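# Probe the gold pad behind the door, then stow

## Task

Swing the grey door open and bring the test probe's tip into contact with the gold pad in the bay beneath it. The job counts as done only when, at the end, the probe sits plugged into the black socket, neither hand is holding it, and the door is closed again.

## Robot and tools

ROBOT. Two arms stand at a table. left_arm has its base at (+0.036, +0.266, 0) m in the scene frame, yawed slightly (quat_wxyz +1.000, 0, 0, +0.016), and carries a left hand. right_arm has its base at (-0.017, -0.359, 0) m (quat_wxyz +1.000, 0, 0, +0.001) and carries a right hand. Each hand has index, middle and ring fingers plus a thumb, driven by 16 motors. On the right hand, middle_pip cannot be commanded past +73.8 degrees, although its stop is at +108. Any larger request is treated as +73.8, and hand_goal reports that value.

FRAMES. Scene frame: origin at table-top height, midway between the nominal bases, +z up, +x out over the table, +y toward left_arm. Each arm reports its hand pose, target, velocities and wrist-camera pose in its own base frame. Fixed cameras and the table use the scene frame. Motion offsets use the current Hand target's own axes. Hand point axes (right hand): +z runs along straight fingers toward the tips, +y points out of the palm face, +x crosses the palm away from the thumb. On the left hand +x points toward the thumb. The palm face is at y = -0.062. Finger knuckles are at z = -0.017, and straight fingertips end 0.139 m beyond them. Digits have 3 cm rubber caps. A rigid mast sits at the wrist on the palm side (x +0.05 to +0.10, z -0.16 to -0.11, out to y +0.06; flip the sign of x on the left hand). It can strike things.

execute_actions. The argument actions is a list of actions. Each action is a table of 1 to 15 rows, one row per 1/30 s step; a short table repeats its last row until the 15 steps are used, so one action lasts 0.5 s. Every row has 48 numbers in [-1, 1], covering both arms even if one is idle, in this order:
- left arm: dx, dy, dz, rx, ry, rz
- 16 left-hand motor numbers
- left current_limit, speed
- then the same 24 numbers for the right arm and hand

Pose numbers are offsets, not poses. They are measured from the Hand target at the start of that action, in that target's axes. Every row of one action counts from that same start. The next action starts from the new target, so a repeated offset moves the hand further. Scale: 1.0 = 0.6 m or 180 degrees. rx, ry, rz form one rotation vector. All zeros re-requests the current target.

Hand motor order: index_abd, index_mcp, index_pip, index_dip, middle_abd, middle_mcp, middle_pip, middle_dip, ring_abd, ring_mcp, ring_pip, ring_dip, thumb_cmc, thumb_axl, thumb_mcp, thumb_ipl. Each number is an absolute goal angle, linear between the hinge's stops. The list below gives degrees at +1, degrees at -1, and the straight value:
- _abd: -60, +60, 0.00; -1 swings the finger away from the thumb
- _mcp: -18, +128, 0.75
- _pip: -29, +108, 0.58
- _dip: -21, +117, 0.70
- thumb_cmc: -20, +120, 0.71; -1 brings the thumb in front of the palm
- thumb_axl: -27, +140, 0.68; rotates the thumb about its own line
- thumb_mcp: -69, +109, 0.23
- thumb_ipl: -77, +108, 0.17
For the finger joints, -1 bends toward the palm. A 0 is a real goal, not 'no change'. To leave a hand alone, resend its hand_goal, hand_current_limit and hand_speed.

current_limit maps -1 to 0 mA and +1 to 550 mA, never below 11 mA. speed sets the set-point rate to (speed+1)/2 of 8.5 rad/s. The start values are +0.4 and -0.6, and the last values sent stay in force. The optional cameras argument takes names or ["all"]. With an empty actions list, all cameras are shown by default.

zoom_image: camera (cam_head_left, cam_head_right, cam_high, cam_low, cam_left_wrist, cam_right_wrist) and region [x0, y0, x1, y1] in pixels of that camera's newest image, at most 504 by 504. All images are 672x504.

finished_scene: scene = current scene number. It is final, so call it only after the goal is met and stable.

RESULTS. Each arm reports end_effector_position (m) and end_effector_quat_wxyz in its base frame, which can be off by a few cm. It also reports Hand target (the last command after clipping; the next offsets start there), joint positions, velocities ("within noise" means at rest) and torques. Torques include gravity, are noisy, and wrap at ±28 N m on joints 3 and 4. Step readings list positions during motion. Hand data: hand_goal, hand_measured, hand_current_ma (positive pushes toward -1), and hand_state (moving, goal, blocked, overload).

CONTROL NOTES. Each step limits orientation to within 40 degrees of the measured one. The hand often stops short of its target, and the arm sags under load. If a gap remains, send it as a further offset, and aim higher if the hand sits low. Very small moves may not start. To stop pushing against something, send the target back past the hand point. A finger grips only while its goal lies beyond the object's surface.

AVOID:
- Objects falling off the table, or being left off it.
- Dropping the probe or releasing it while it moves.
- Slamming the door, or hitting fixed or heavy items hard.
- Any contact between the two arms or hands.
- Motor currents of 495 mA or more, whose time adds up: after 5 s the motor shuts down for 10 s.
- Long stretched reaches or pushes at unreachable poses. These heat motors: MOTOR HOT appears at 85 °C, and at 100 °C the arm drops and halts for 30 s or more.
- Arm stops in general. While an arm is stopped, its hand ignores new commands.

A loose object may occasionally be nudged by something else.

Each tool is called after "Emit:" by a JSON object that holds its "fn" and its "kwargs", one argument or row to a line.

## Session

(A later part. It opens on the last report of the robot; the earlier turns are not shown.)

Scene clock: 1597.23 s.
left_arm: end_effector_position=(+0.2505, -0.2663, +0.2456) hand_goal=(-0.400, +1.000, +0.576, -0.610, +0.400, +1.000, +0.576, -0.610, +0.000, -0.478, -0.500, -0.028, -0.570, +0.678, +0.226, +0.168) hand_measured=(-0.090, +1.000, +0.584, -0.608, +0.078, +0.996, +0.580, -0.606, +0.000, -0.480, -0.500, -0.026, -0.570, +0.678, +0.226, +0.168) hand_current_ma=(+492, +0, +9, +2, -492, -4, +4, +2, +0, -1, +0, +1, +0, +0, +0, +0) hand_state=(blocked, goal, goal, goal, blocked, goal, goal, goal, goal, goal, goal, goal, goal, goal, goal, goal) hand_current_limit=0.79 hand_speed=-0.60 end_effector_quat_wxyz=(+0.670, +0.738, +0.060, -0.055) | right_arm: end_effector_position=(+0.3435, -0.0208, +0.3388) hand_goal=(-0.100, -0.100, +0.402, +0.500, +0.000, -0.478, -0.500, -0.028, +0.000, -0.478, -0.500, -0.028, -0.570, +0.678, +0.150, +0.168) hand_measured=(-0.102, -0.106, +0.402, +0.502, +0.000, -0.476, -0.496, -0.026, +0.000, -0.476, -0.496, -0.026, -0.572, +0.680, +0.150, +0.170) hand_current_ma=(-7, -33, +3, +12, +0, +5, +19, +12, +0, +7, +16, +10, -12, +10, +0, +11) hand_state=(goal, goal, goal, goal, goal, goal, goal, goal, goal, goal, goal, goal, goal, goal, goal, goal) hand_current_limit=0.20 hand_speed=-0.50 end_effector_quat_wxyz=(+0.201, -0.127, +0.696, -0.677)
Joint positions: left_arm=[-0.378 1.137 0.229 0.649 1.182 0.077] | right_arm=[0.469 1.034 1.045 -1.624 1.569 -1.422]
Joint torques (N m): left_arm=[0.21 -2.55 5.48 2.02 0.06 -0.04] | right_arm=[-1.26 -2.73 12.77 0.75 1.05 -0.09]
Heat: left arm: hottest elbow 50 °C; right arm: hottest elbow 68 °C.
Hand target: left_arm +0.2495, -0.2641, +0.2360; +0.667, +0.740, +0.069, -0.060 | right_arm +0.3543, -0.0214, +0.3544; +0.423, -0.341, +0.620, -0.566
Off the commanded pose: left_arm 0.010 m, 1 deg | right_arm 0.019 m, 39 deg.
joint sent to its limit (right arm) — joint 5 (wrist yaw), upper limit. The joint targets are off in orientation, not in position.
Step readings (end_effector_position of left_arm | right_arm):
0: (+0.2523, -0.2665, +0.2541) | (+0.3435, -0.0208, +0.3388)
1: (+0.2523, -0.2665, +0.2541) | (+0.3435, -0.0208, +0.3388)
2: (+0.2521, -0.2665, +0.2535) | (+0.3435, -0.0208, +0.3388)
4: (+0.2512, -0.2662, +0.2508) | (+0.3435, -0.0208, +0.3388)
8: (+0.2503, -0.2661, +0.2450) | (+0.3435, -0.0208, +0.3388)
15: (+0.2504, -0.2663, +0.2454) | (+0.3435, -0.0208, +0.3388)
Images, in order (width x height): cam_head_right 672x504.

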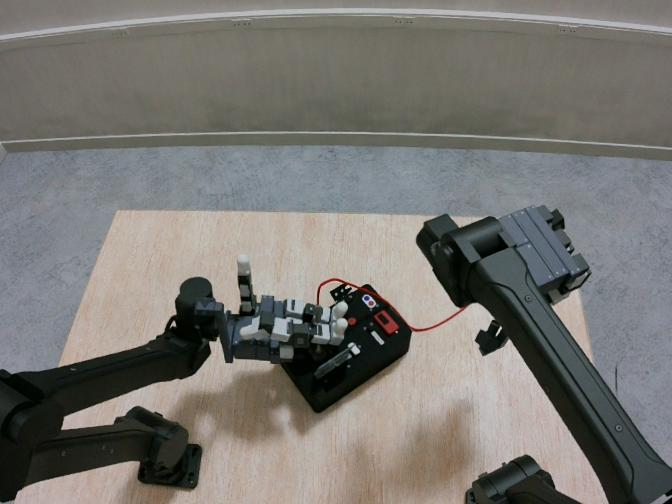

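Emit:
{"fn": "execute_actions", "kwargs": {
  "actions": [
    [[0,-0.008,0.001,0,0,0,-0.4,1.0,0.576,-0.61,0.4,1.0,0.576,-0.61,0,-0.479,-0.5,-0.029,-0.571,0.678,0.225,0.168,0.79,-0.6,0,0,0,0,0,0,-0.1,-0.1,0.401,0.5,0,-0.479,-0.5,-0.029,0,-0.479,-0.5,-0.029,-0.571,0.678,0.15,0.168,0.2,-0.5]]
  ],
  "cameras": ["cam_head_right"]
}}

Emit:
{"fn": "zoom_image", "kwargs": {
  "camera": "cam_head_right",
  "region": [290, 330, 340, 370]
}}

Scene clock: 1604.23 s.
left_arm: end_effector_position=(+0.2492, -0.2658, +0.2450) hand_goal=(-0.400, +1.000, +0.576, -0.610, +0.400, +1.000, +0.576, -0.610, +0.000, -0.478, -0.500, -0.028, -0.570, +0.678, +0.226, +0.168) hand_measured=(-0.090, +1.000, +0.584, -0.608, +0.078, +0.994, +0.580, -0.606, +0.000, -0.480, -0.500, -0.026, -0.570, +0.678, +0.226, +0.168) hand_current_ma=(+492, +0, +9, +2, -492, -6, +4, +2, +0, -1, +0, +1, +0, +0, +0, +0) hand_state=(blocked, goal, goal, goal, blocked, goal, goal, goal, goal, goal, goal, goal, goal, goal, goal, goal) hand_current_limit=0.79 hand_speed=-0.60 end_effector_quat_wxyz=(+0.673, +0.736, +0.054, -0.049) | right_arm: end_effector_position=(+0.3435, -0.0208, +0.3388) hand_goal=(-0.100, -0.100, +0.402, +0.500, +0.000, -0.478, -0.500, -0.028, +0.000, -0.478, -0.500, -0.028, -0.570, +0.678, +0.150, +0.168) hand_measured=(-0.102, -0.106, +0.402, +0.502, +0.000, -0.476, -0.496, -0.026, +0.000, -0.476, -0.496, -0.026, -0.572, +0.680, +0.150, +0.170) hand_current_ma=(-7, -33, +3, +12, +0, +5, +19, +12, +0, +7, +16, +10, -12, +10, +0, +11) hand_state=(goal, goal, goal, goal, goal, goal, goal, goal, goal, goal, goal, goal, goal, goal, goal, goal) hand_current_limit=0.20 hand_speed=-0.50 end_effector_quat_wxyz=(+0.201, -0.127, +0.696, -0.677)
Joint positions: left_arm=[-0.378 1.154 0.223 0.69 1.182 0.077] | right_arm=[0.469 1.034 1.045 -1.624 1.569 -1.422]
Joint torques (N m): left_arm=[0.03 -2.14 5.05 1.95 -0.05 -0.06] | right_arm=[-1.32 -2.96 12.75 0.95 1.09 -0.07]
Heat: left arm: hottest elbow 49 °C; right arm: hottest elbow 69 °C.
Hand target: left_arm +0.2486, -0.2642, +0.2313; +0.667, +0.740, +0.069, -0.060 | right_arm +0.3543, -0.0214, +0.3544; +0.423, -0.341, +0.620, -0.566
Off the commanded pose: left_arm 0.014 m, 2 deg | right_arm 0.019 m, 39 deg.
joint sent to its limit (right arm) — joint 5 (wrist yaw), upper limit. The joint targets are off in orientation, not in position.
Step readings (end_effector_position of left_arm | right_arm):
0: (+0.2505, -0.2663, +0.2456) | (+0.3435, -0.0208, +0.3388)
1: (+0.2505, -0.2663, +0.2456) | (+0.3435, -0.0208, +0.3388)
2: (+0.2503, -0.2663, +0.2454) | (+0.3435, -0.0208, +0.3388)
4: (+0.2499, -0.2661, +0.2451) | (+0.3435, -0.0208, +0.3388)
8: (+0.2497, -0.2661, +0.2449) | (+0.3435, -0.0208, +0.3388)
15: (+0.2493, -0.2659, +0.2450) | (+0.3435, -0.0208, +0.3388)
Images, in order (width x height): cam_head_right 672x504.

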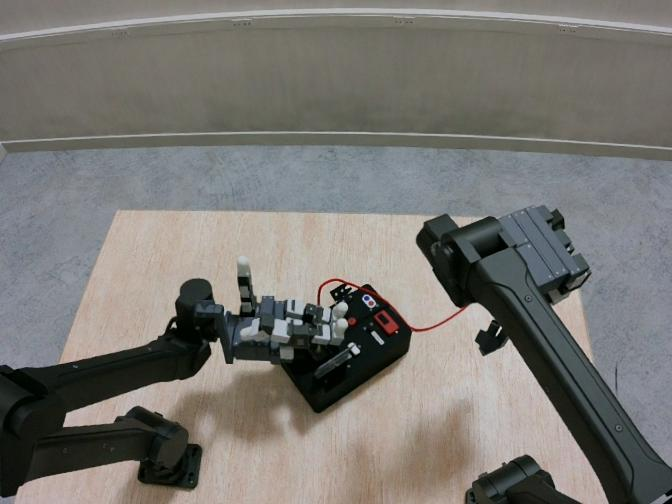

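Scaled by 10.080 from the camera's 672x504 image, which has a finer 960x720 frame.

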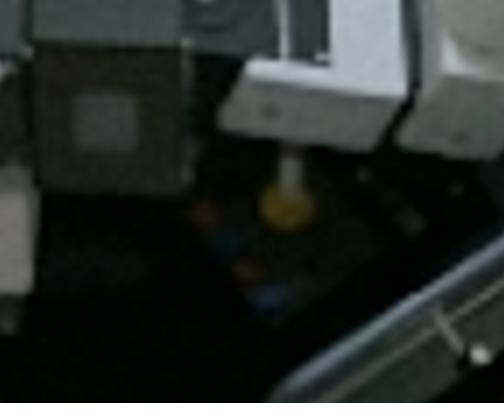

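Emit:
{"fn": "execute_actions", "kwargs": {
  "actions": [
    [[-0.0166,0.0897,-0.0096,0,0,0,-0.4,1.0,0.576,-0.61,0.4,1.0,0.576,-0.61,0,-0.479,-0.5,-0.029,-0.571,0.678,0.225,0.168,0.79,-0.6,0,0,0,0,0,0,-0.1,-0.1,0.401,0.5,0,-0.479,-0.5,-0.029,0,-0.479,-0.5,-0.029,-0.571,0.678,0.15,0.168,0.2,-0.5]],
    [[0.0137,0.0079,0.0498,0,0,0.067,-0.4,1.0,0.576,-0.61,0.4,1.0,0.576,-0.61,0,-0.479,-0.5,-0.029,-0.571,0.678,0.225,0.168,0.79,-0.6,0,0,0,0,0,0,-0.1,-0.1,0.401,0.5,0,-0.479,-0.5,-0.029,0,-0.479,-0.5,-0.029,-0.571,0.678,0.15,0.168,0.2,-0.5]],
    [[0.0762,0.0012,0.0335,0,0,0,-0.4,1.0,0.576,-0.61,0.4,1.0,0.576,-0.61,0,-0.479,-0.5,-0.029,-0.571,0.678,0.225,0.168,0.79,-0.6,0,0,0,0,0,0,-0.1,-0.1,0.401,0.5,0,-0.479,-0.5,-0.029,0,-0.479,-0.5,-0.029,-0.571,0.678,0.15,0.168,0.2,-0.5]]
  ],
  "cameras": ["cam_head_right","cam_head_left","cam_low"]
}}

Emit:
{"fn": "zoom_image", "kwargs": {
  "camera": "cam_head_right",
  "region": [310, 260, 380, 330]
}}

Emit:
{"fn": "zoom_image", "kwargs": {
  "camera": "cam_head_left",
  "region": [330, 260, 400, 330]
}}

Emit:
{"fn": "zoom_image", "kwargs": {
  "camera": "cam_low",
  "region": [150, 150, 240, 240]
}}

Scene clock: 1628.97 s.
left_arm: end_effector_position=(+0.2939, -0.3072, +0.2666) hand_goal=(-0.400, +1.000, +0.576, -0.610, +0.400, +1.000, +0.576, -0.610, +0.000, -0.478, -0.500, -0.028, -0.570, +0.678, +0.226, +0.168) hand_measured=(-0.090, +1.000, +0.584, -0.608, +0.078, +1.000, +0.580, -0.606, +0.000, -0.480, -0.500, -0.026, -0.570, +0.678, +0.226, +0.168) hand_current_ma=(+492, +0, +9, +2, -492, +0, +4, +2, +0, -1, +0, +1, +0, +0, +0, +0) hand_state=(blocked, goal, goal, goal, blocked, goal, goal, goal, goal, goal, goal, goal, goal, goal, goal, goal) hand_current_limit=0.79 hand_speed=-0.60 end_effector_quat_wxyz=(+0.660, +0.751, +0.012, -0.009) | right_arm: end_effector_position=(+0.3435, -0.0208, +0.3388) hand_goal=(-0.100, -0.100, +0.402, +0.500, +0.000, -0.478, -0.500, -0.028, +0.000, -0.478, -0.500, -0.028, -0.570, +0.678, +0.150, +0.168) hand_measured=(-0.102, -0.106, +0.402, +0.502, +0.000, -0.476, -0.496, -0.026, +0.000, -0.476, -0.496, -0.026, -0.572, +0.680, +0.150, +0.170) hand_current_ma=(-7, -33, +3, +12, +0, +5, +19, +12, +0, +7, +16, +10, -12, +10, +0, +11) hand_state=(goal, goal, goal, goal, goal, goal, goal, goal, goal, goal, goal, goal, goal, goal, goal, goal) hand_current_limit=0.20 hand_speed=-0.50 end_effector_quat_wxyz=(+0.201, -0.127, +0.696, -0.677)
Joint positions: left_arm=[-0.432 1.259 0.418 0.542 1.119 0.241] | right_arm=[0.469 1.034 1.045 -1.624 1.569 -1.422]
Joint torques (N m): left_arm=[-0.67 -5.83 11.66 2.58 0.16 0] | right_arm=[-1.08 -2.78 12.67 0.94 1.06 -0.06]
Heat: left arm: hottest elbow 47 °C; right arm: hottest elbow 69 °C.
Hand target: left_arm +0.3034, -0.3142, +0.2864; +0.670, +0.743, -0.010, +0.011 | right_arm +0.3543, -0.0214, +0.3544; +0.423, -0.341, +0.620, -0.566
Off the commanded pose: left_arm 0.023 m, 4 deg | right_arm 0.019 m, 39 deg.
joint sent to its limit (right arm) — joint 5 (wrist yaw), upper limit. The joint targets are off in orientation, not in position.
Step readings (end_effector_position of left_arm | right_arm):
0: (+0.2492, -0.2658, +0.2450) | (+0.3435, -0.0208, +0.3388)
1: (+0.2492, -0.2658, +0.2451) | (+0.3435, -0.0208, +0.3388)
2: (+0.2494, -0.2657, +0.2456) | (+0.3435, -0.0208, +0.3388)
4: (+0.2488, -0.2645, +0.2504) | (+0.3435, -0.0208, +0.3388)
8: (+0.2416, -0.2606, +0.2695) | (+0.3435, -0.0208, +0.3388)
15: (+0.2390, -0.2596, +0.2658) | (+0.3435, -0.0208, +0.3388)
16: (+0.2395, -0.2598, +0.2642) | (+0.3435, -0.0208, +0.3388)
17: (+0.2404, -0.2604, +0.2633) | (+0.3435, -0.0208, +0.3388)
19: (+0.2448, -0.2660, +0.2614) | (+0.3435, -0.0208, +0.3388)
23: (+0.2522, -0.2808, +0.2588) | (+0.3435, -0.0208, +0.3388)
30: (+0.2514, -0.2858, +0.2620) | (+0.3435, -0.0208, +0.3388)
31: (+0.2514, -0.2860, +0.2627) | (+0.3435, -0.0208, +0.3388)
32: (+0.2522, -0.2869, +0.2633) | (+0.3435, -0.0208, +0.3388)
34: (+0.2612, -0.2920, +0.2642) | (+0.3435, -0.0208, +0.3388)
38: (+0.2863, -0.3040, +0.2640) | (+0.3435, -0.0208, +0.3388)
45: (+0.2940, -0.3073, +0.2658) | (+0.3435, -0.0208, +0.3388)
Images, in order (width x height): cam_head_left 672x504, cam_head_right 672x504, cam_low 672x504.

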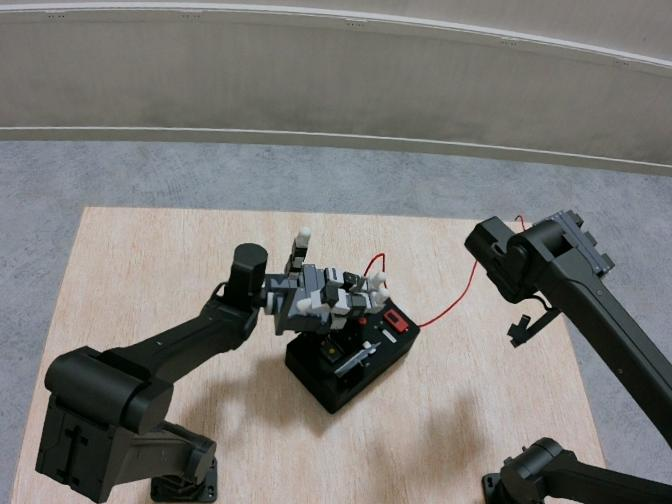

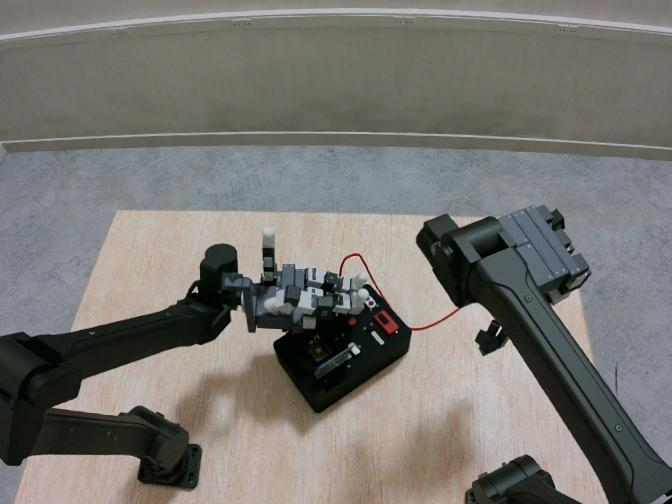

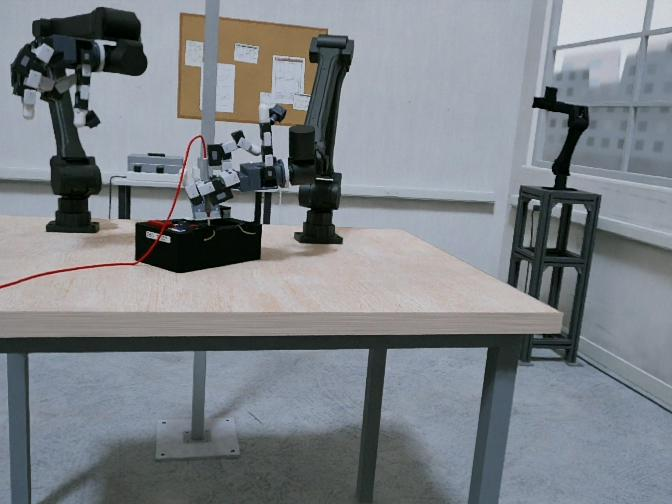

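Scaled by 7.200 from the camera's 672x504 image, which has a finer 960x720 frame.

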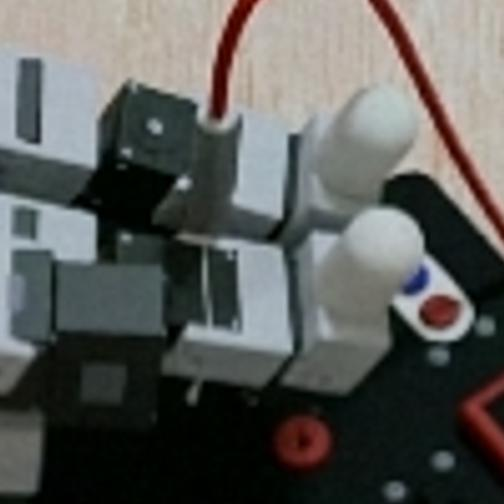

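Scaled by 7.200 from the camera's 672x504 image, which has a finer 960x720 frame.

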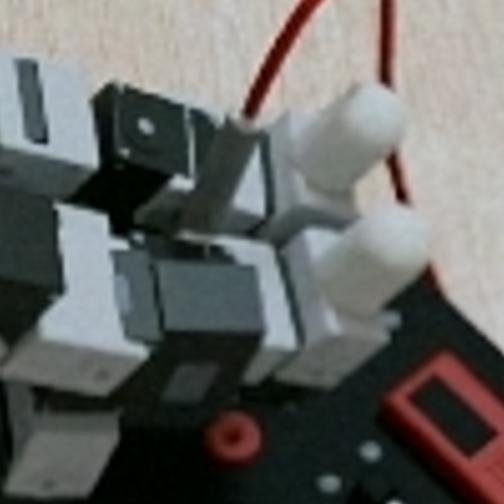

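Scaled by 5.600 from the camera's 672x504 image, which has a finer 960x720 frame.

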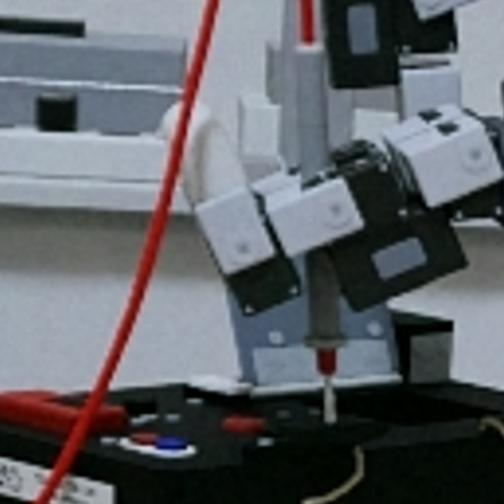

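Emit:
{"fn": "execute_actions", "kwargs": {
  "actions": [
    [[0.0073,0.0235,0.001,-0.008,0,0,-0.4,1.0,0.576,-0.61,0.4,1.0,0.576,-0.61,0,-0.479,-0.5,-0.029,-0.571,0.678,0.225,0.168,0.79,-0.6,0,0,0,0,0,0,-0.1,-0.1,0.401,0.5,0,-0.479,-0.5,-0.029,0,-0.479,-0.5,-0.029,-0.571,0.678,0.15,0.168,0.2,-0.5]]
  ],
  "cameras": ["cam_head_right","cam_head_left","cam_low"]
}}

Emit:
{"fn": "zoom_image", "kwargs": {
  "camera": "cam_head_right",
  "region": [310, 260, 380, 330]
}}

Emit:
{"fn": "zoom_image", "kwargs": {
  "camera": "cam_head_left",
  "region": [330, 260, 400, 330]
}}

Emit:
{"fn": "zoom_image", "kwargs": {
  "camera": "cam_low",
  "region": [150, 150, 240, 240]
}}

Scene clock: 1644.07 s.
left_arm: end_effector_position=(+0.2995, -0.3083, +0.2801) hand_goal=(-0.400, +1.000, +0.576, -0.610, +0.400, +1.000, +0.576, -0.610, +0.000, -0.478, -0.500, -0.028, -0.570, +0.678, +0.226, +0.168) hand_measured=(-0.090, +1.000, +0.584, -0.608, +0.078, +1.000, +0.580, -0.606, +0.000, -0.480, -0.500, -0.026, -0.570, +0.678, +0.226, +0.168) hand_current_ma=(+492, +0, +9, +2, -492, +0, +4, +2, +0, -1, +0, +1, +0, +0, +0, +0) hand_state=(blocked, goal, goal, goal, blocked, goal, goal, goal, goal, goal, goal, goal, goal, goal, goal, goal) hand_current_limit=0.79 hand_speed=-0.60 end_effector_quat_wxyz=(+0.669, +0.743, +0.009, -0.003) | right_arm: end_effector_position=(+0.3435, -0.0208, +0.3388) hand_goal=(-0.100, -0.100, +0.402, +0.500, +0.000, -0.478, -0.500, -0.028, +0.000, -0.478, -0.500, -0.028, -0.570, +0.678, +0.150, +0.168) hand_measured=(-0.102, -0.106, +0.402, +0.502, +0.000, -0.476, -0.496, -0.026, +0.000, -0.476, -0.496, -0.026, -0.572, +0.680, +0.150, +0.170) hand_current_ma=(-7, -33, +3, +12, +0, +5, +19, +12, +0, +7, +16, +10, -12, +10, +0, +11) hand_state=(goal, goal, goal, goal, goal, goal, goal, goal, goal, goal, goal, goal, goal, goal, goal, goal) hand_current_limit=0.20 hand_speed=-0.50 end_effector_quat_wxyz=(+0.201, -0.127, +0.696, -0.677)
Joint positions: left_arm=[-0.432 1.259 0.436 0.581 1.119 0.202] | right_arm=[0.469 1.034 1.045 -1.624 1.569 -1.422]
Joint torques (N m): left_arm=[-1.08 -6.18 11.69 2.51 0.13 -0.17] | right_arm=[-0.56 -2.37 12.74 0.85 1.07 -0.05]
Heat: left arm: hottest elbow 49 °C; right arm: hottest elbow 69 °C.
Hand target: left_arm +0.3073, -0.3162, +0.3003; +0.679, +0.734, -0.010, +0.011 | right_arm +0.3543, -0.0214, +0.3544; +0.423, -0.341, +0.620, -0.566
Off the commanded pose: left_arm 0.023 m, 3 deg | right_arm 0.019 m, 39 deg.
joint sent to its limit (right arm) — joint 5 (wrist yaw), upper limit. The joint targets are off in orientation, not in position.
Step readings (end_effector_position of left_arm | right_arm):
0: (+0.2939, -0.3072, +0.2667) | (+0.3435, -0.0208, +0.3388)
1: (+0.2939, -0.3072, +0.2667) | (+0.3435, -0.0208, +0.3388)
2: (+0.2938, -0.3071, +0.2671) | (+0.3435, -0.0208, +0.3388)
4: (+0.2946, -0.3072, +0.2694) | (+0.3435, -0.0208, +0.3388)
8: (+0.2975, -0.3080, +0.2763) | (+0.3435, -0.0208, +0.3388)
15: (+0.2993, -0.3082, +0.2799) | (+0.3435, -0.0208, +0.3388)
Images, in order (width x height): cam_head_left 672x504, cam_head_right 672x504, cam_low 672x504.

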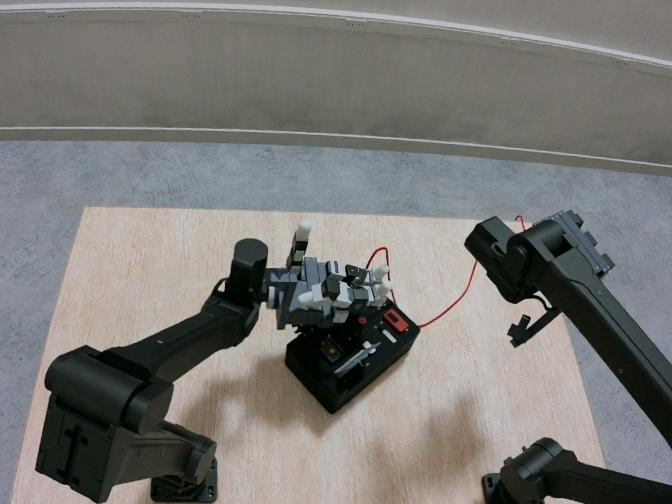

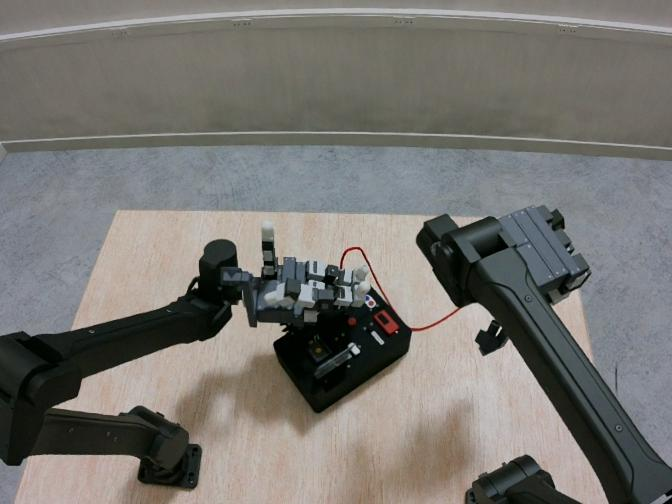

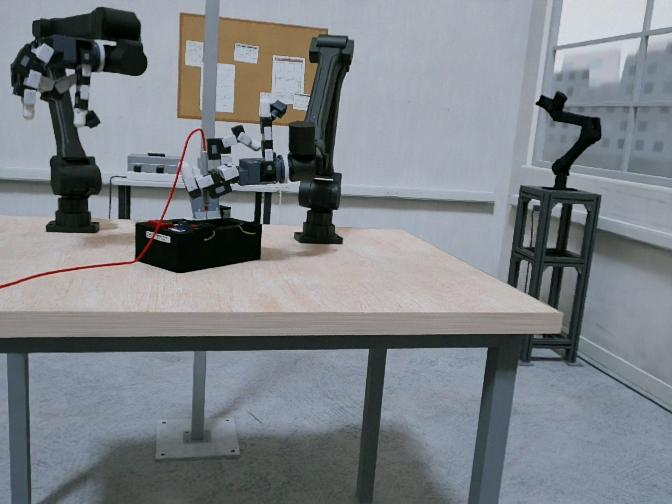

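Scaled by 7.200 from the camera's 672x504 image, which has a finer 960x720 frame.

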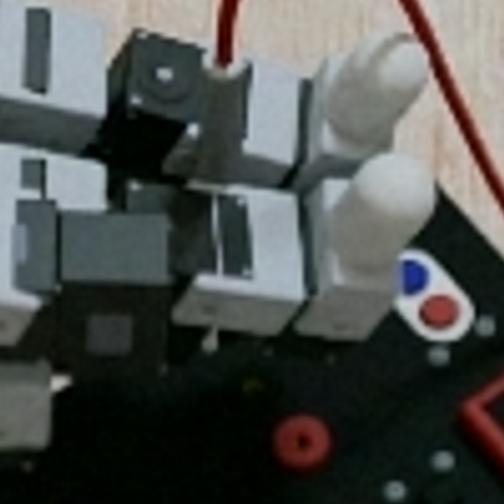

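Scaled by 7.200 from the camera's 672x504 image, which has a finer 960x720 frame.

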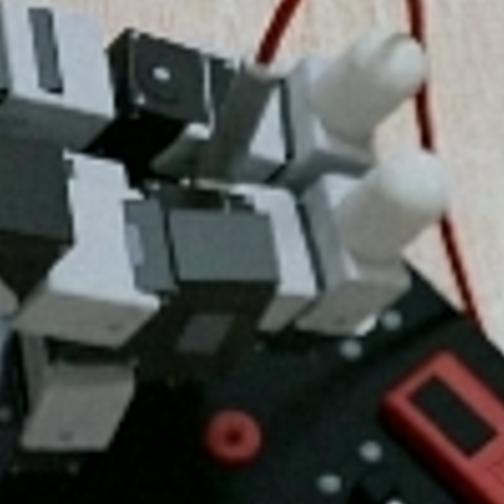

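Scaled by 5.600 from the camera's 672x504 image, which has a finer 960x720 frame.

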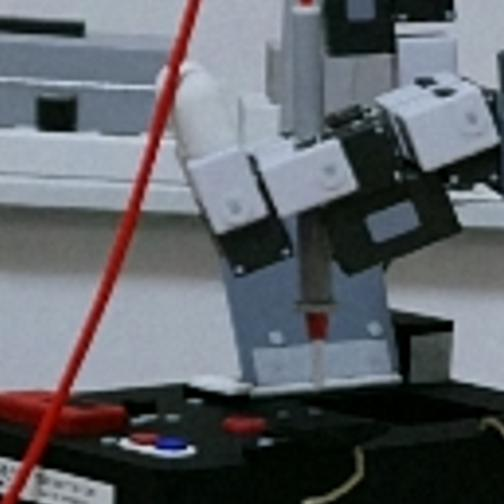

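Emit:
{"fn": "execute_actions", "kwargs": {
  "actions": [
    [[0.0015,-0.01,0.001,-0.0205,0,0,-0.4,1.0,0.576,-0.61,0.4,1.0,0.576,-0.61,0,-0.479,-0.5,-0.029,-0.571,0.678,0.225,0.168,0.79,-0.6,0,0,0,0,0,0,-0.1,-0.1,0.401,0.5,0,-0.479,-0.5,-0.029,0,-0.479,-0.5,-0.029,-0.571,0.678,0.15,0.168,0.2,-0.5]]
  ],
  "cameras": ["cam_head_right","cam_head_left","cam_low"]
}}

Emit:
{"fn": "zoom_image", "kwargs": {
  "camera": "cam_head_right",
  "region": [310, 260, 380, 330]
}}

Emit:
{"fn": "zoom_image", "kwargs": {
  "camera": "cam_low",
  "region": [150, 150, 240, 240]
}}

Scene clock: 1679.17 s.
left_arm: end_effector_position=(+0.3052, -0.3110, +0.2864) hand_goal=(-0.400, +1.000, +0.576, -0.610, +0.400, +1.000, +0.576, -0.610, +0.000, -0.478, -0.500, -0.028, -0.570, +0.678, +0.226, +0.168) hand_measured=(-0.090, +1.000, +0.584, -0.608, +0.078, +1.000, +0.580, -0.606, +0.000, -0.480, -0.500, -0.026, -0.570, +0.678, +0.226, +0.168) hand_current_ma=(+492, +0, +9, +2, -492, +0, +4, +2, +0, -1, +0, +1, +0, +0, +0, +0) hand_state=(blocked, goal, goal, goal, blocked, goal, goal, goal, goal, goal, goal, goal, goal, goal, goal, goal) hand_current_limit=0.79 hand_speed=-0.60 end_effector_quat_wxyz=(+0.696, +0.718, -0.001, +0.005) | right_arm: end_effector_position=(+0.3435, -0.0208, +0.3388) hand_goal=(-0.100, -0.100, +0.402, +0.500, +0.000, -0.478, -0.500, -0.028, +0.000, -0.478, -0.500, -0.028, -0.570, +0.678, +0.150, +0.168) hand_measured=(-0.102, -0.106, +0.402, +0.502, +0.000, -0.476, -0.496, -0.026, +0.000, -0.476, -0.496, -0.026, -0.572, +0.680, +0.150, +0.170) hand_current_ma=(-7, -33, +3, +12, +0, +5, +19, +12, +0, +7, +16, +10, -12, +10, +0, +11) hand_state=(goal, goal, goal, goal, goal, goal, goal, goal, goal, goal, goal, goal, goal, goal, goal, goal) hand_current_limit=0.20 hand_speed=-0.50 end_effector_quat_wxyz=(+0.201, -0.127, +0.696, -0.677)
Joint positions: left_arm=[-0.445 1.353 0.436 0.846 1.118 0.071] | right_arm=[0.469 1.034 1.045 -1.624 1.569 -1.422]
Joint torques (N m): left_arm=[-1.14 -6.71 8.9 2.51 -0.17 -0.11] | right_arm=[-0.85 -2.61 12.79 0.85 1.09 -0.07]
Heat: left arm: hottest elbow 51 °C; right arm: hottest elbow 69 °C.
Hand target: left_arm +0.3084, -0.3164, +0.2944; +0.702, +0.712, -0.010, +0.010 | right_arm +0.3543, -0.0214, +0.3544; +0.423, -0.341, +0.620, -0.566
Off the commanded pose: left_arm 0.010 m, 2 deg | right_arm 0.019 m, 39 deg.
joint sent to its limit (right arm) — joint 5 (wrist yaw), upper limit. The joint targets are off in orientation, not in position.
Step readings (end_effector_position of left_arm | right_arm):
0: (+0.2996, -0.3083, +0.2801) | (+0.3435, -0.0208, +0.3388)
1: (+0.2996, -0.3083, +0.2804) | (+0.3435, -0.0208, +0.3388)
2: (+0.2995, -0.3082, +0.2818) | (+0.3435, -0.0208, +0.3388)
4: (+0.2996, -0.3084, +0.2846) | (+0.3435, -0.0208, +0.3388)
8: (+0.3022, -0.3100, +0.2829) | (+0.3435, -0.0208, +0.3388)
15: (+0.3040, -0.3112, +0.2843) | (+0.3435, -0.0208, +0.3388)
Images, in order (width x height): cam_head_left 672x504, cam_head_right 672x504, cam_low 672x504.

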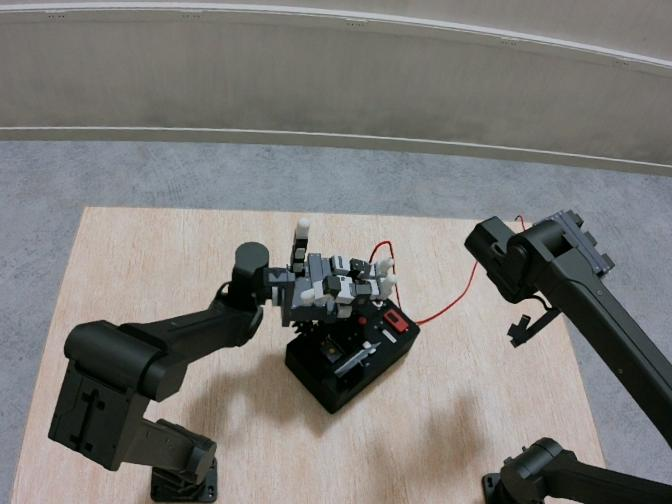

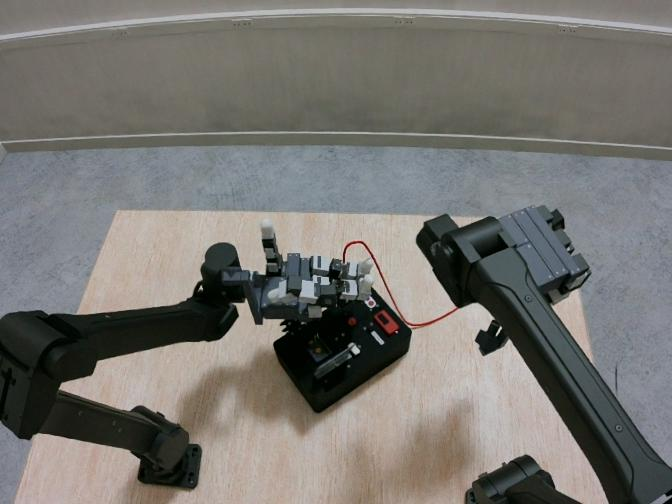

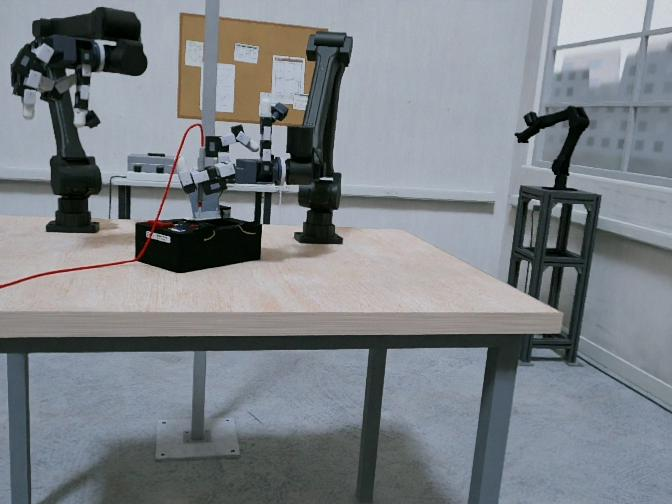

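Scaled by 7.200 from the camera's 672x504 image, which has a finer 960x720 frame.

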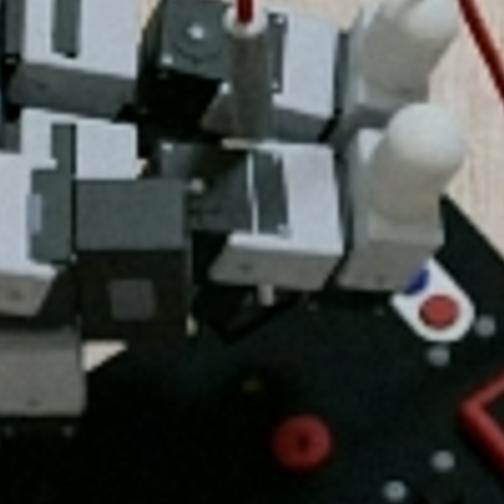

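Scaled by 5.600 from the camera's 672x504 image, which has a finer 960x720 frame.

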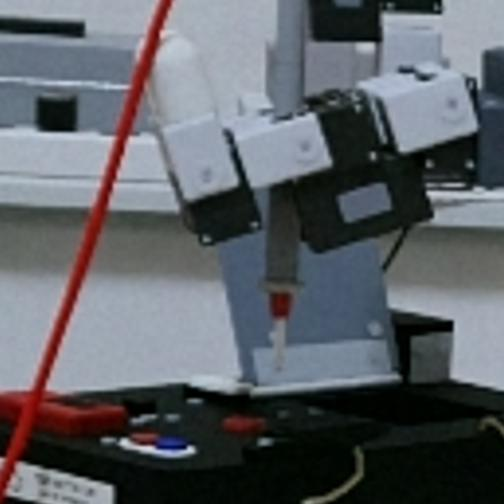

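Emit:
{"fn": "execute_actions", "kwargs": {
  "actions": [
    [[-0.0103,-0.0298,-0.0071,0,0,0,-0.4,1.0,0.576,-0.61,0.4,1.0,0.576,-0.61,0,-0.479,-0.5,-0.029,-0.571,0.678,0.225,0.168,0.79,-0.6,0,0,0,0,0,0,-0.1,-0.1,0.401,0.5,0,-0.479,-0.5,-0.029,0,-0.479,-0.5,-0.029,-0.571,0.678,0.15,0.168,0.2,-0.5]]
  ],
  "cameras": ["cam_head_right","cam_low"]
}}

Emit:
{"fn": "zoom_image", "kwargs": {
  "camera": "cam_head_right",
  "region": [325, 290, 365, 330]
}}

Emit:
{"fn": "zoom_image", "kwargs": {
  "camera": "cam_low",
  "region": [170, 190, 230, 250]
}}

Scene clock: 1693.73 s.
left_arm: end_effector_position=(+0.3055, -0.3110, +0.2805) hand_goal=(-0.400, +1.000, +0.576, -0.610, +0.400, +1.000, +0.576, -0.610, +0.000, -0.478, -0.500, -0.028, -0.570, +0.678, +0.226, +0.168) hand_measured=(-0.090, +1.000, +0.584, -0.608, +0.078, +1.000, +0.580, -0.606, +0.000, -0.480, -0.500, -0.026, -0.570, +0.678, +0.226, +0.168) hand_current_ma=(+492, +0, +9, +2, -492, +0, +4, +2, +0, -1, +0, +1, +0, +0, +0, +0) hand_state=(blocked, goal, goal, goal, blocked, goal, goal, goal, goal, goal, goal, goal, goal, goal, goal, goal) hand_current_limit=0.79 hand_speed=-0.60 end_effector_quat_wxyz=(+0.701, +0.713, -0.010, +0.015) | right_arm: end_effector_position=(+0.3435, -0.0208, +0.3388) hand_goal=(-0.100, -0.100, +0.402, +0.500, +0.000, -0.478, -0.500, -0.028, +0.000, -0.478, -0.500, -0.028, -0.570, +0.678, +0.150, +0.168) hand_measured=(-0.102, -0.106, +0.402, +0.502, +0.000, -0.476, -0.496, -0.026, +0.000, -0.476, -0.496, -0.026, -0.572, +0.680, +0.150, +0.170) hand_current_ma=(-7, -33, +3, +12, +0, +5, +19, +12, +0, +7, +16, +10, -12, +10, +0, +11) hand_state=(goal, goal, goal, goal, goal, goal, goal, goal, goal, goal, goal, goal, goal, goal, goal, goal) hand_current_limit=0.20 hand_speed=-0.50 end_effector_quat_wxyz=(+0.201, -0.127, +0.696, -0.677)
Joint positions: left_arm=[-0.445 1.402 0.433 0.932 1.118 0.068] | right_arm=[0.469 1.034 1.045 -1.624 1.569 -1.422]
Joint torques (N m): left_arm=[-0.73 -7 5.78 2.5 -0.06 -0.12] | right_arm=[-0.32 -2.67 12.71 0.95 1.1 -0.09]
Heat: left arm: hottest elbow 51 °C; right arm: hottest elbow 69 °C.
Hand target: left_arm +0.3027, -0.3119, +0.2764; +0.702, +0.712, -0.010, +0.010 | right_arm +0.3543, -0.0214, +0.3544; +0.423, -0.341, +0.620, -0.566
Off the commanded pose: left_arm 0.005 m, 1 deg | right_arm 0.019 m, 39 deg.
joint sent to its limit (right arm) — joint 5 (wrist yaw), upper limit. The joint targets are off in orientation, not in position.
Step readings (end_effector_position of left_arm | right_arm):
0: (+0.3052, -0.3110, +0.2864) | (+0.3435, -0.0208, +0.3388)
1: (+0.3052, -0.3110, +0.2864) | (+0.3435, -0.0208, +0.3388)
2: (+0.3051, -0.3109, +0.2867) | (+0.3435, -0.0208, +0.3388)
4: (+0.3050, -0.3109, +0.2864) | (+0.3435, -0.0208, +0.3388)
8: (+0.3065, -0.3116, +0.2814) | (+0.3435, -0.0208, +0.3388)
15: (+0.3059, -0.3113, +0.2798) | (+0.3435, -0.0208, +0.3388)
Images, in order (width x height): cam_head_right 672x504, cam_low 672x504.

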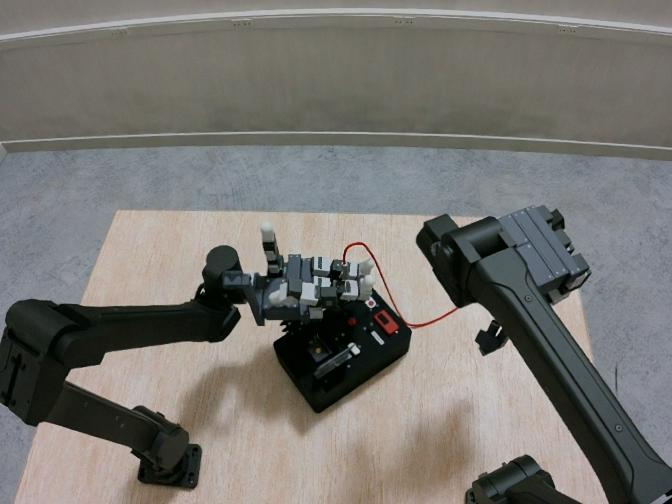

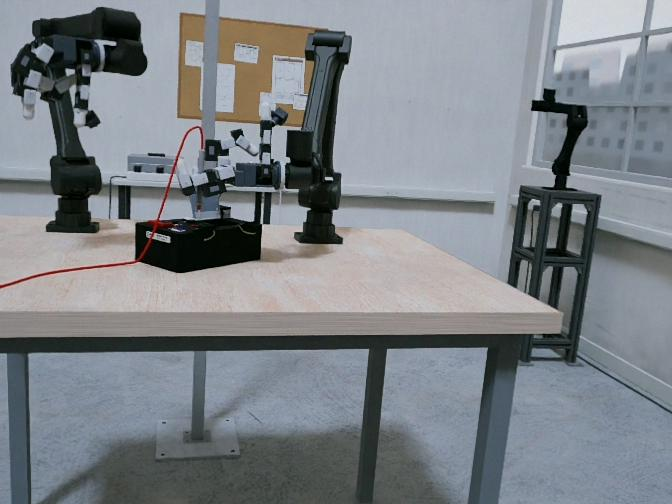

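Scaled by 12.600 from the camera's 672x504 image, which has a finer 960x720 frame.

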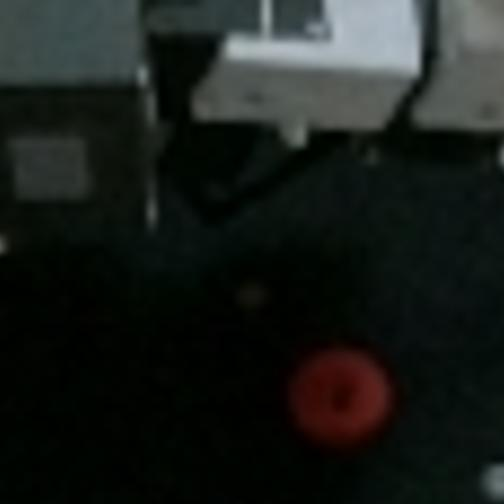

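Scaled by 8.400 from the camera's 672x504 image, which has a finer 960x720 frame.

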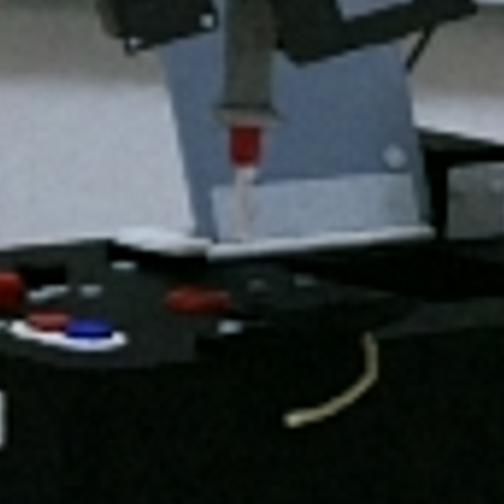

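Emit:
{"fn": "execute_actions", "kwargs": {
  "actions": [
    [[-0.0155,-0.0165,-0.0148,0,0,0,-0.4,1.0,0.576,-0.61,0.4,1.0,0.576,-0.61,0,-0.479,-0.5,-0.029,-0.571,0.678,0.225,0.168,0.79,-0.6,0,0,0,0,0,0,-0.1,-0.1,0.401,0.5,0,-0.479,-0.5,-0.029,0,-0.479,-0.5,-0.029,-0.571,0.678,0.15,0.168,0.2,-0.5]]
  ],
  "cameras": ["cam_head_right","cam_low","cam_head_left"]
}}

Emit:
{"fn": "zoom_image", "kwargs": {
  "camera": "cam_head_right",
  "region": [325, 290, 365, 330]
}}

Emit:
{"fn": "zoom_image", "kwargs": {
  "camera": "cam_low",
  "region": [170, 190, 230, 250]
}}

Emit:
{"fn": "zoom_image", "kwargs": {
  "camera": "cam_head_left",
  "region": [335, 290, 375, 330]
}}

Scene clock: 1709.10 s.
left_arm: end_effector_position=(+0.2927, -0.3061, +0.2699) hand_goal=(-0.400, +1.000, +0.576, -0.610, +0.400, +1.000, +0.576, -0.610, +0.000, -0.478, -0.500, -0.028, -0.570, +0.678, +0.226, +0.168) hand_measured=(-0.090, +1.000, +0.584, -0.608, +0.078, +1.000, +0.580, -0.606, +0.000, -0.480, -0.500, -0.026, -0.570, +0.678, +0.226, +0.168) hand_current_ma=(+492, +0, +9, +2, -492, +0, +4, +2, +0, -1, +0, +1, +0, +0, +0, +0) hand_state=(blocked, goal, goal, goal, blocked, goal, goal, goal, goal, goal, goal, goal, goal, goal, goal, goal) hand_current_limit=0.79 hand_speed=-0.60 end_effector_quat_wxyz=(+0.701, +0.713, -0.014, +0.010) | right_arm: end_effector_position=(+0.3435, -0.0208, +0.3388) hand_goal=(-0.100, -0.100, +0.402, +0.500, +0.000, -0.478, -0.500, -0.028, +0.000, -0.478, -0.500, -0.028, -0.570, +0.678, +0.150, +0.168) hand_measured=(-0.102, -0.106, +0.402, +0.502, +0.000, -0.476, -0.496, -0.026, +0.000, -0.476, -0.496, -0.026, -0.572, +0.680, +0.150, +0.170) hand_current_ma=(-7, -33, +3, +12, +0, +5, +19, +12, +0, +7, +16, +10, -12, +10, +0, +11) hand_state=(goal, goal, goal, goal, goal, goal, goal, goal, goal, goal, goal, goal, goal, goal, goal, goal) hand_current_limit=0.20 hand_speed=-0.50 end_effector_quat_wxyz=(+0.201, -0.127, +0.696, -0.677)
Joint positions: left_arm=[-0.445 1.412 0.394 0.981 1.131 0.067] | right_arm=[0.469 1.034 1.045 -1.624 1.569 -1.422]
Joint torques (N m): left_arm=[0.5 -6.77 5.44 2.61 -0.01 -0.14] | right_arm=[-1.08 -2.61 12.75 0.9 1.12 -0.05]
Heat: left arm: hottest elbow 50 °C; right arm: hottest elbow 69 °C.
Hand target: left_arm +0.2937, -0.3029, +0.2664; +0.702, +0.712, -0.010, +0.010 | right_arm +0.3543, -0.0214, +0.3544; +0.423, -0.341, +0.620, -0.566
Off the commanded pose: left_arm 0.005 m, 0 deg | right_arm 0.019 m, 39 deg.
joint sent to its limit (right arm) — joint 5 (wrist yaw), upper limit. The joint targets are off in orientation, not in position.
Step readings (end_effector_position of left_arm | right_arm):
0: (+0.3056, -0.3110, +0.2805) | (+0.3435, -0.0208, +0.3388)
1: (+0.3054, -0.3110, +0.2804) | (+0.3435, -0.0208, +0.3388)
2: (+0.3046, -0.3106, +0.2804) | (+0.3435, -0.0208, +0.3388)
4: (+0.3004, -0.3091, +0.2781) | (+0.3435, -0.0208, +0.3388)
8: (+0.2940, -0.3067, +0.2711) | (+0.3435, -0.0208, +0.3388)
15: (+0.2929, -0.3062, +0.2695) | (+0.3435, -0.0208, +0.3388)
Images, in order (width x height): cam_head_left 672x504, cam_head_right 672x504, cam_low 672x504.

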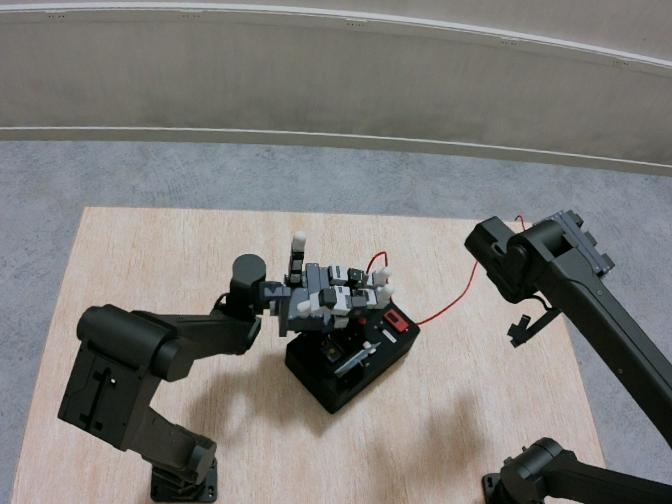

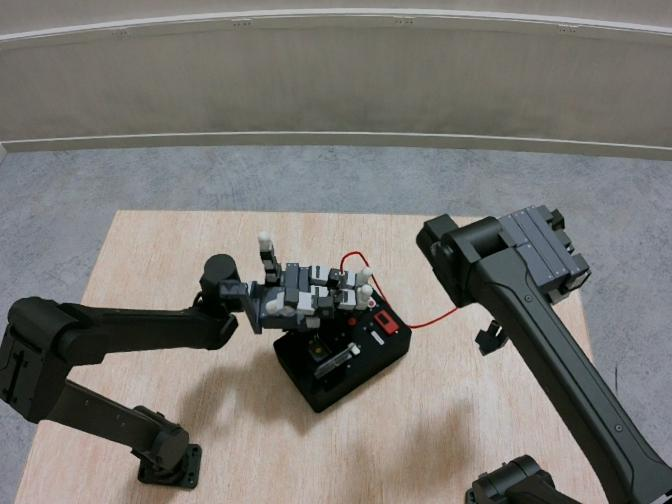

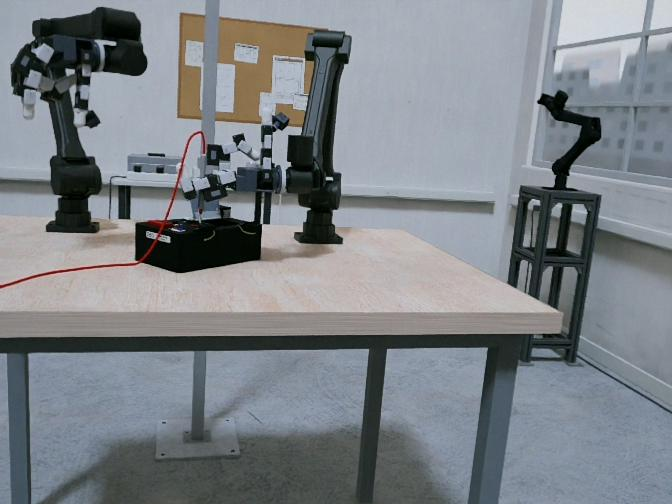

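Scaled by 12.600 from the camera's 672x504 image, which has a finer 960x720 frame.

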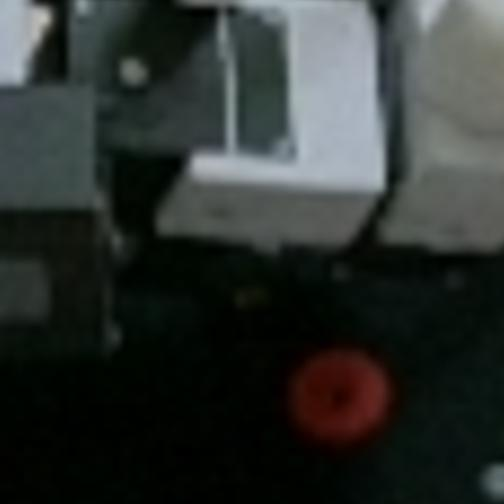

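Scaled by 8.400 from the camera's 672x504 image, which has a finer 960x720 frame.

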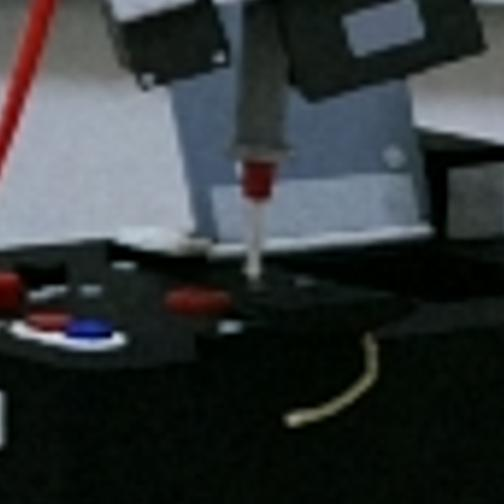

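Scaled by 12.600 from the camera's 672x504 image, which has a finer 960x720 frame.

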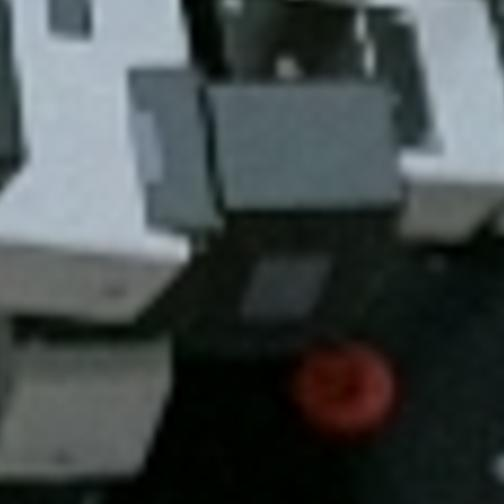

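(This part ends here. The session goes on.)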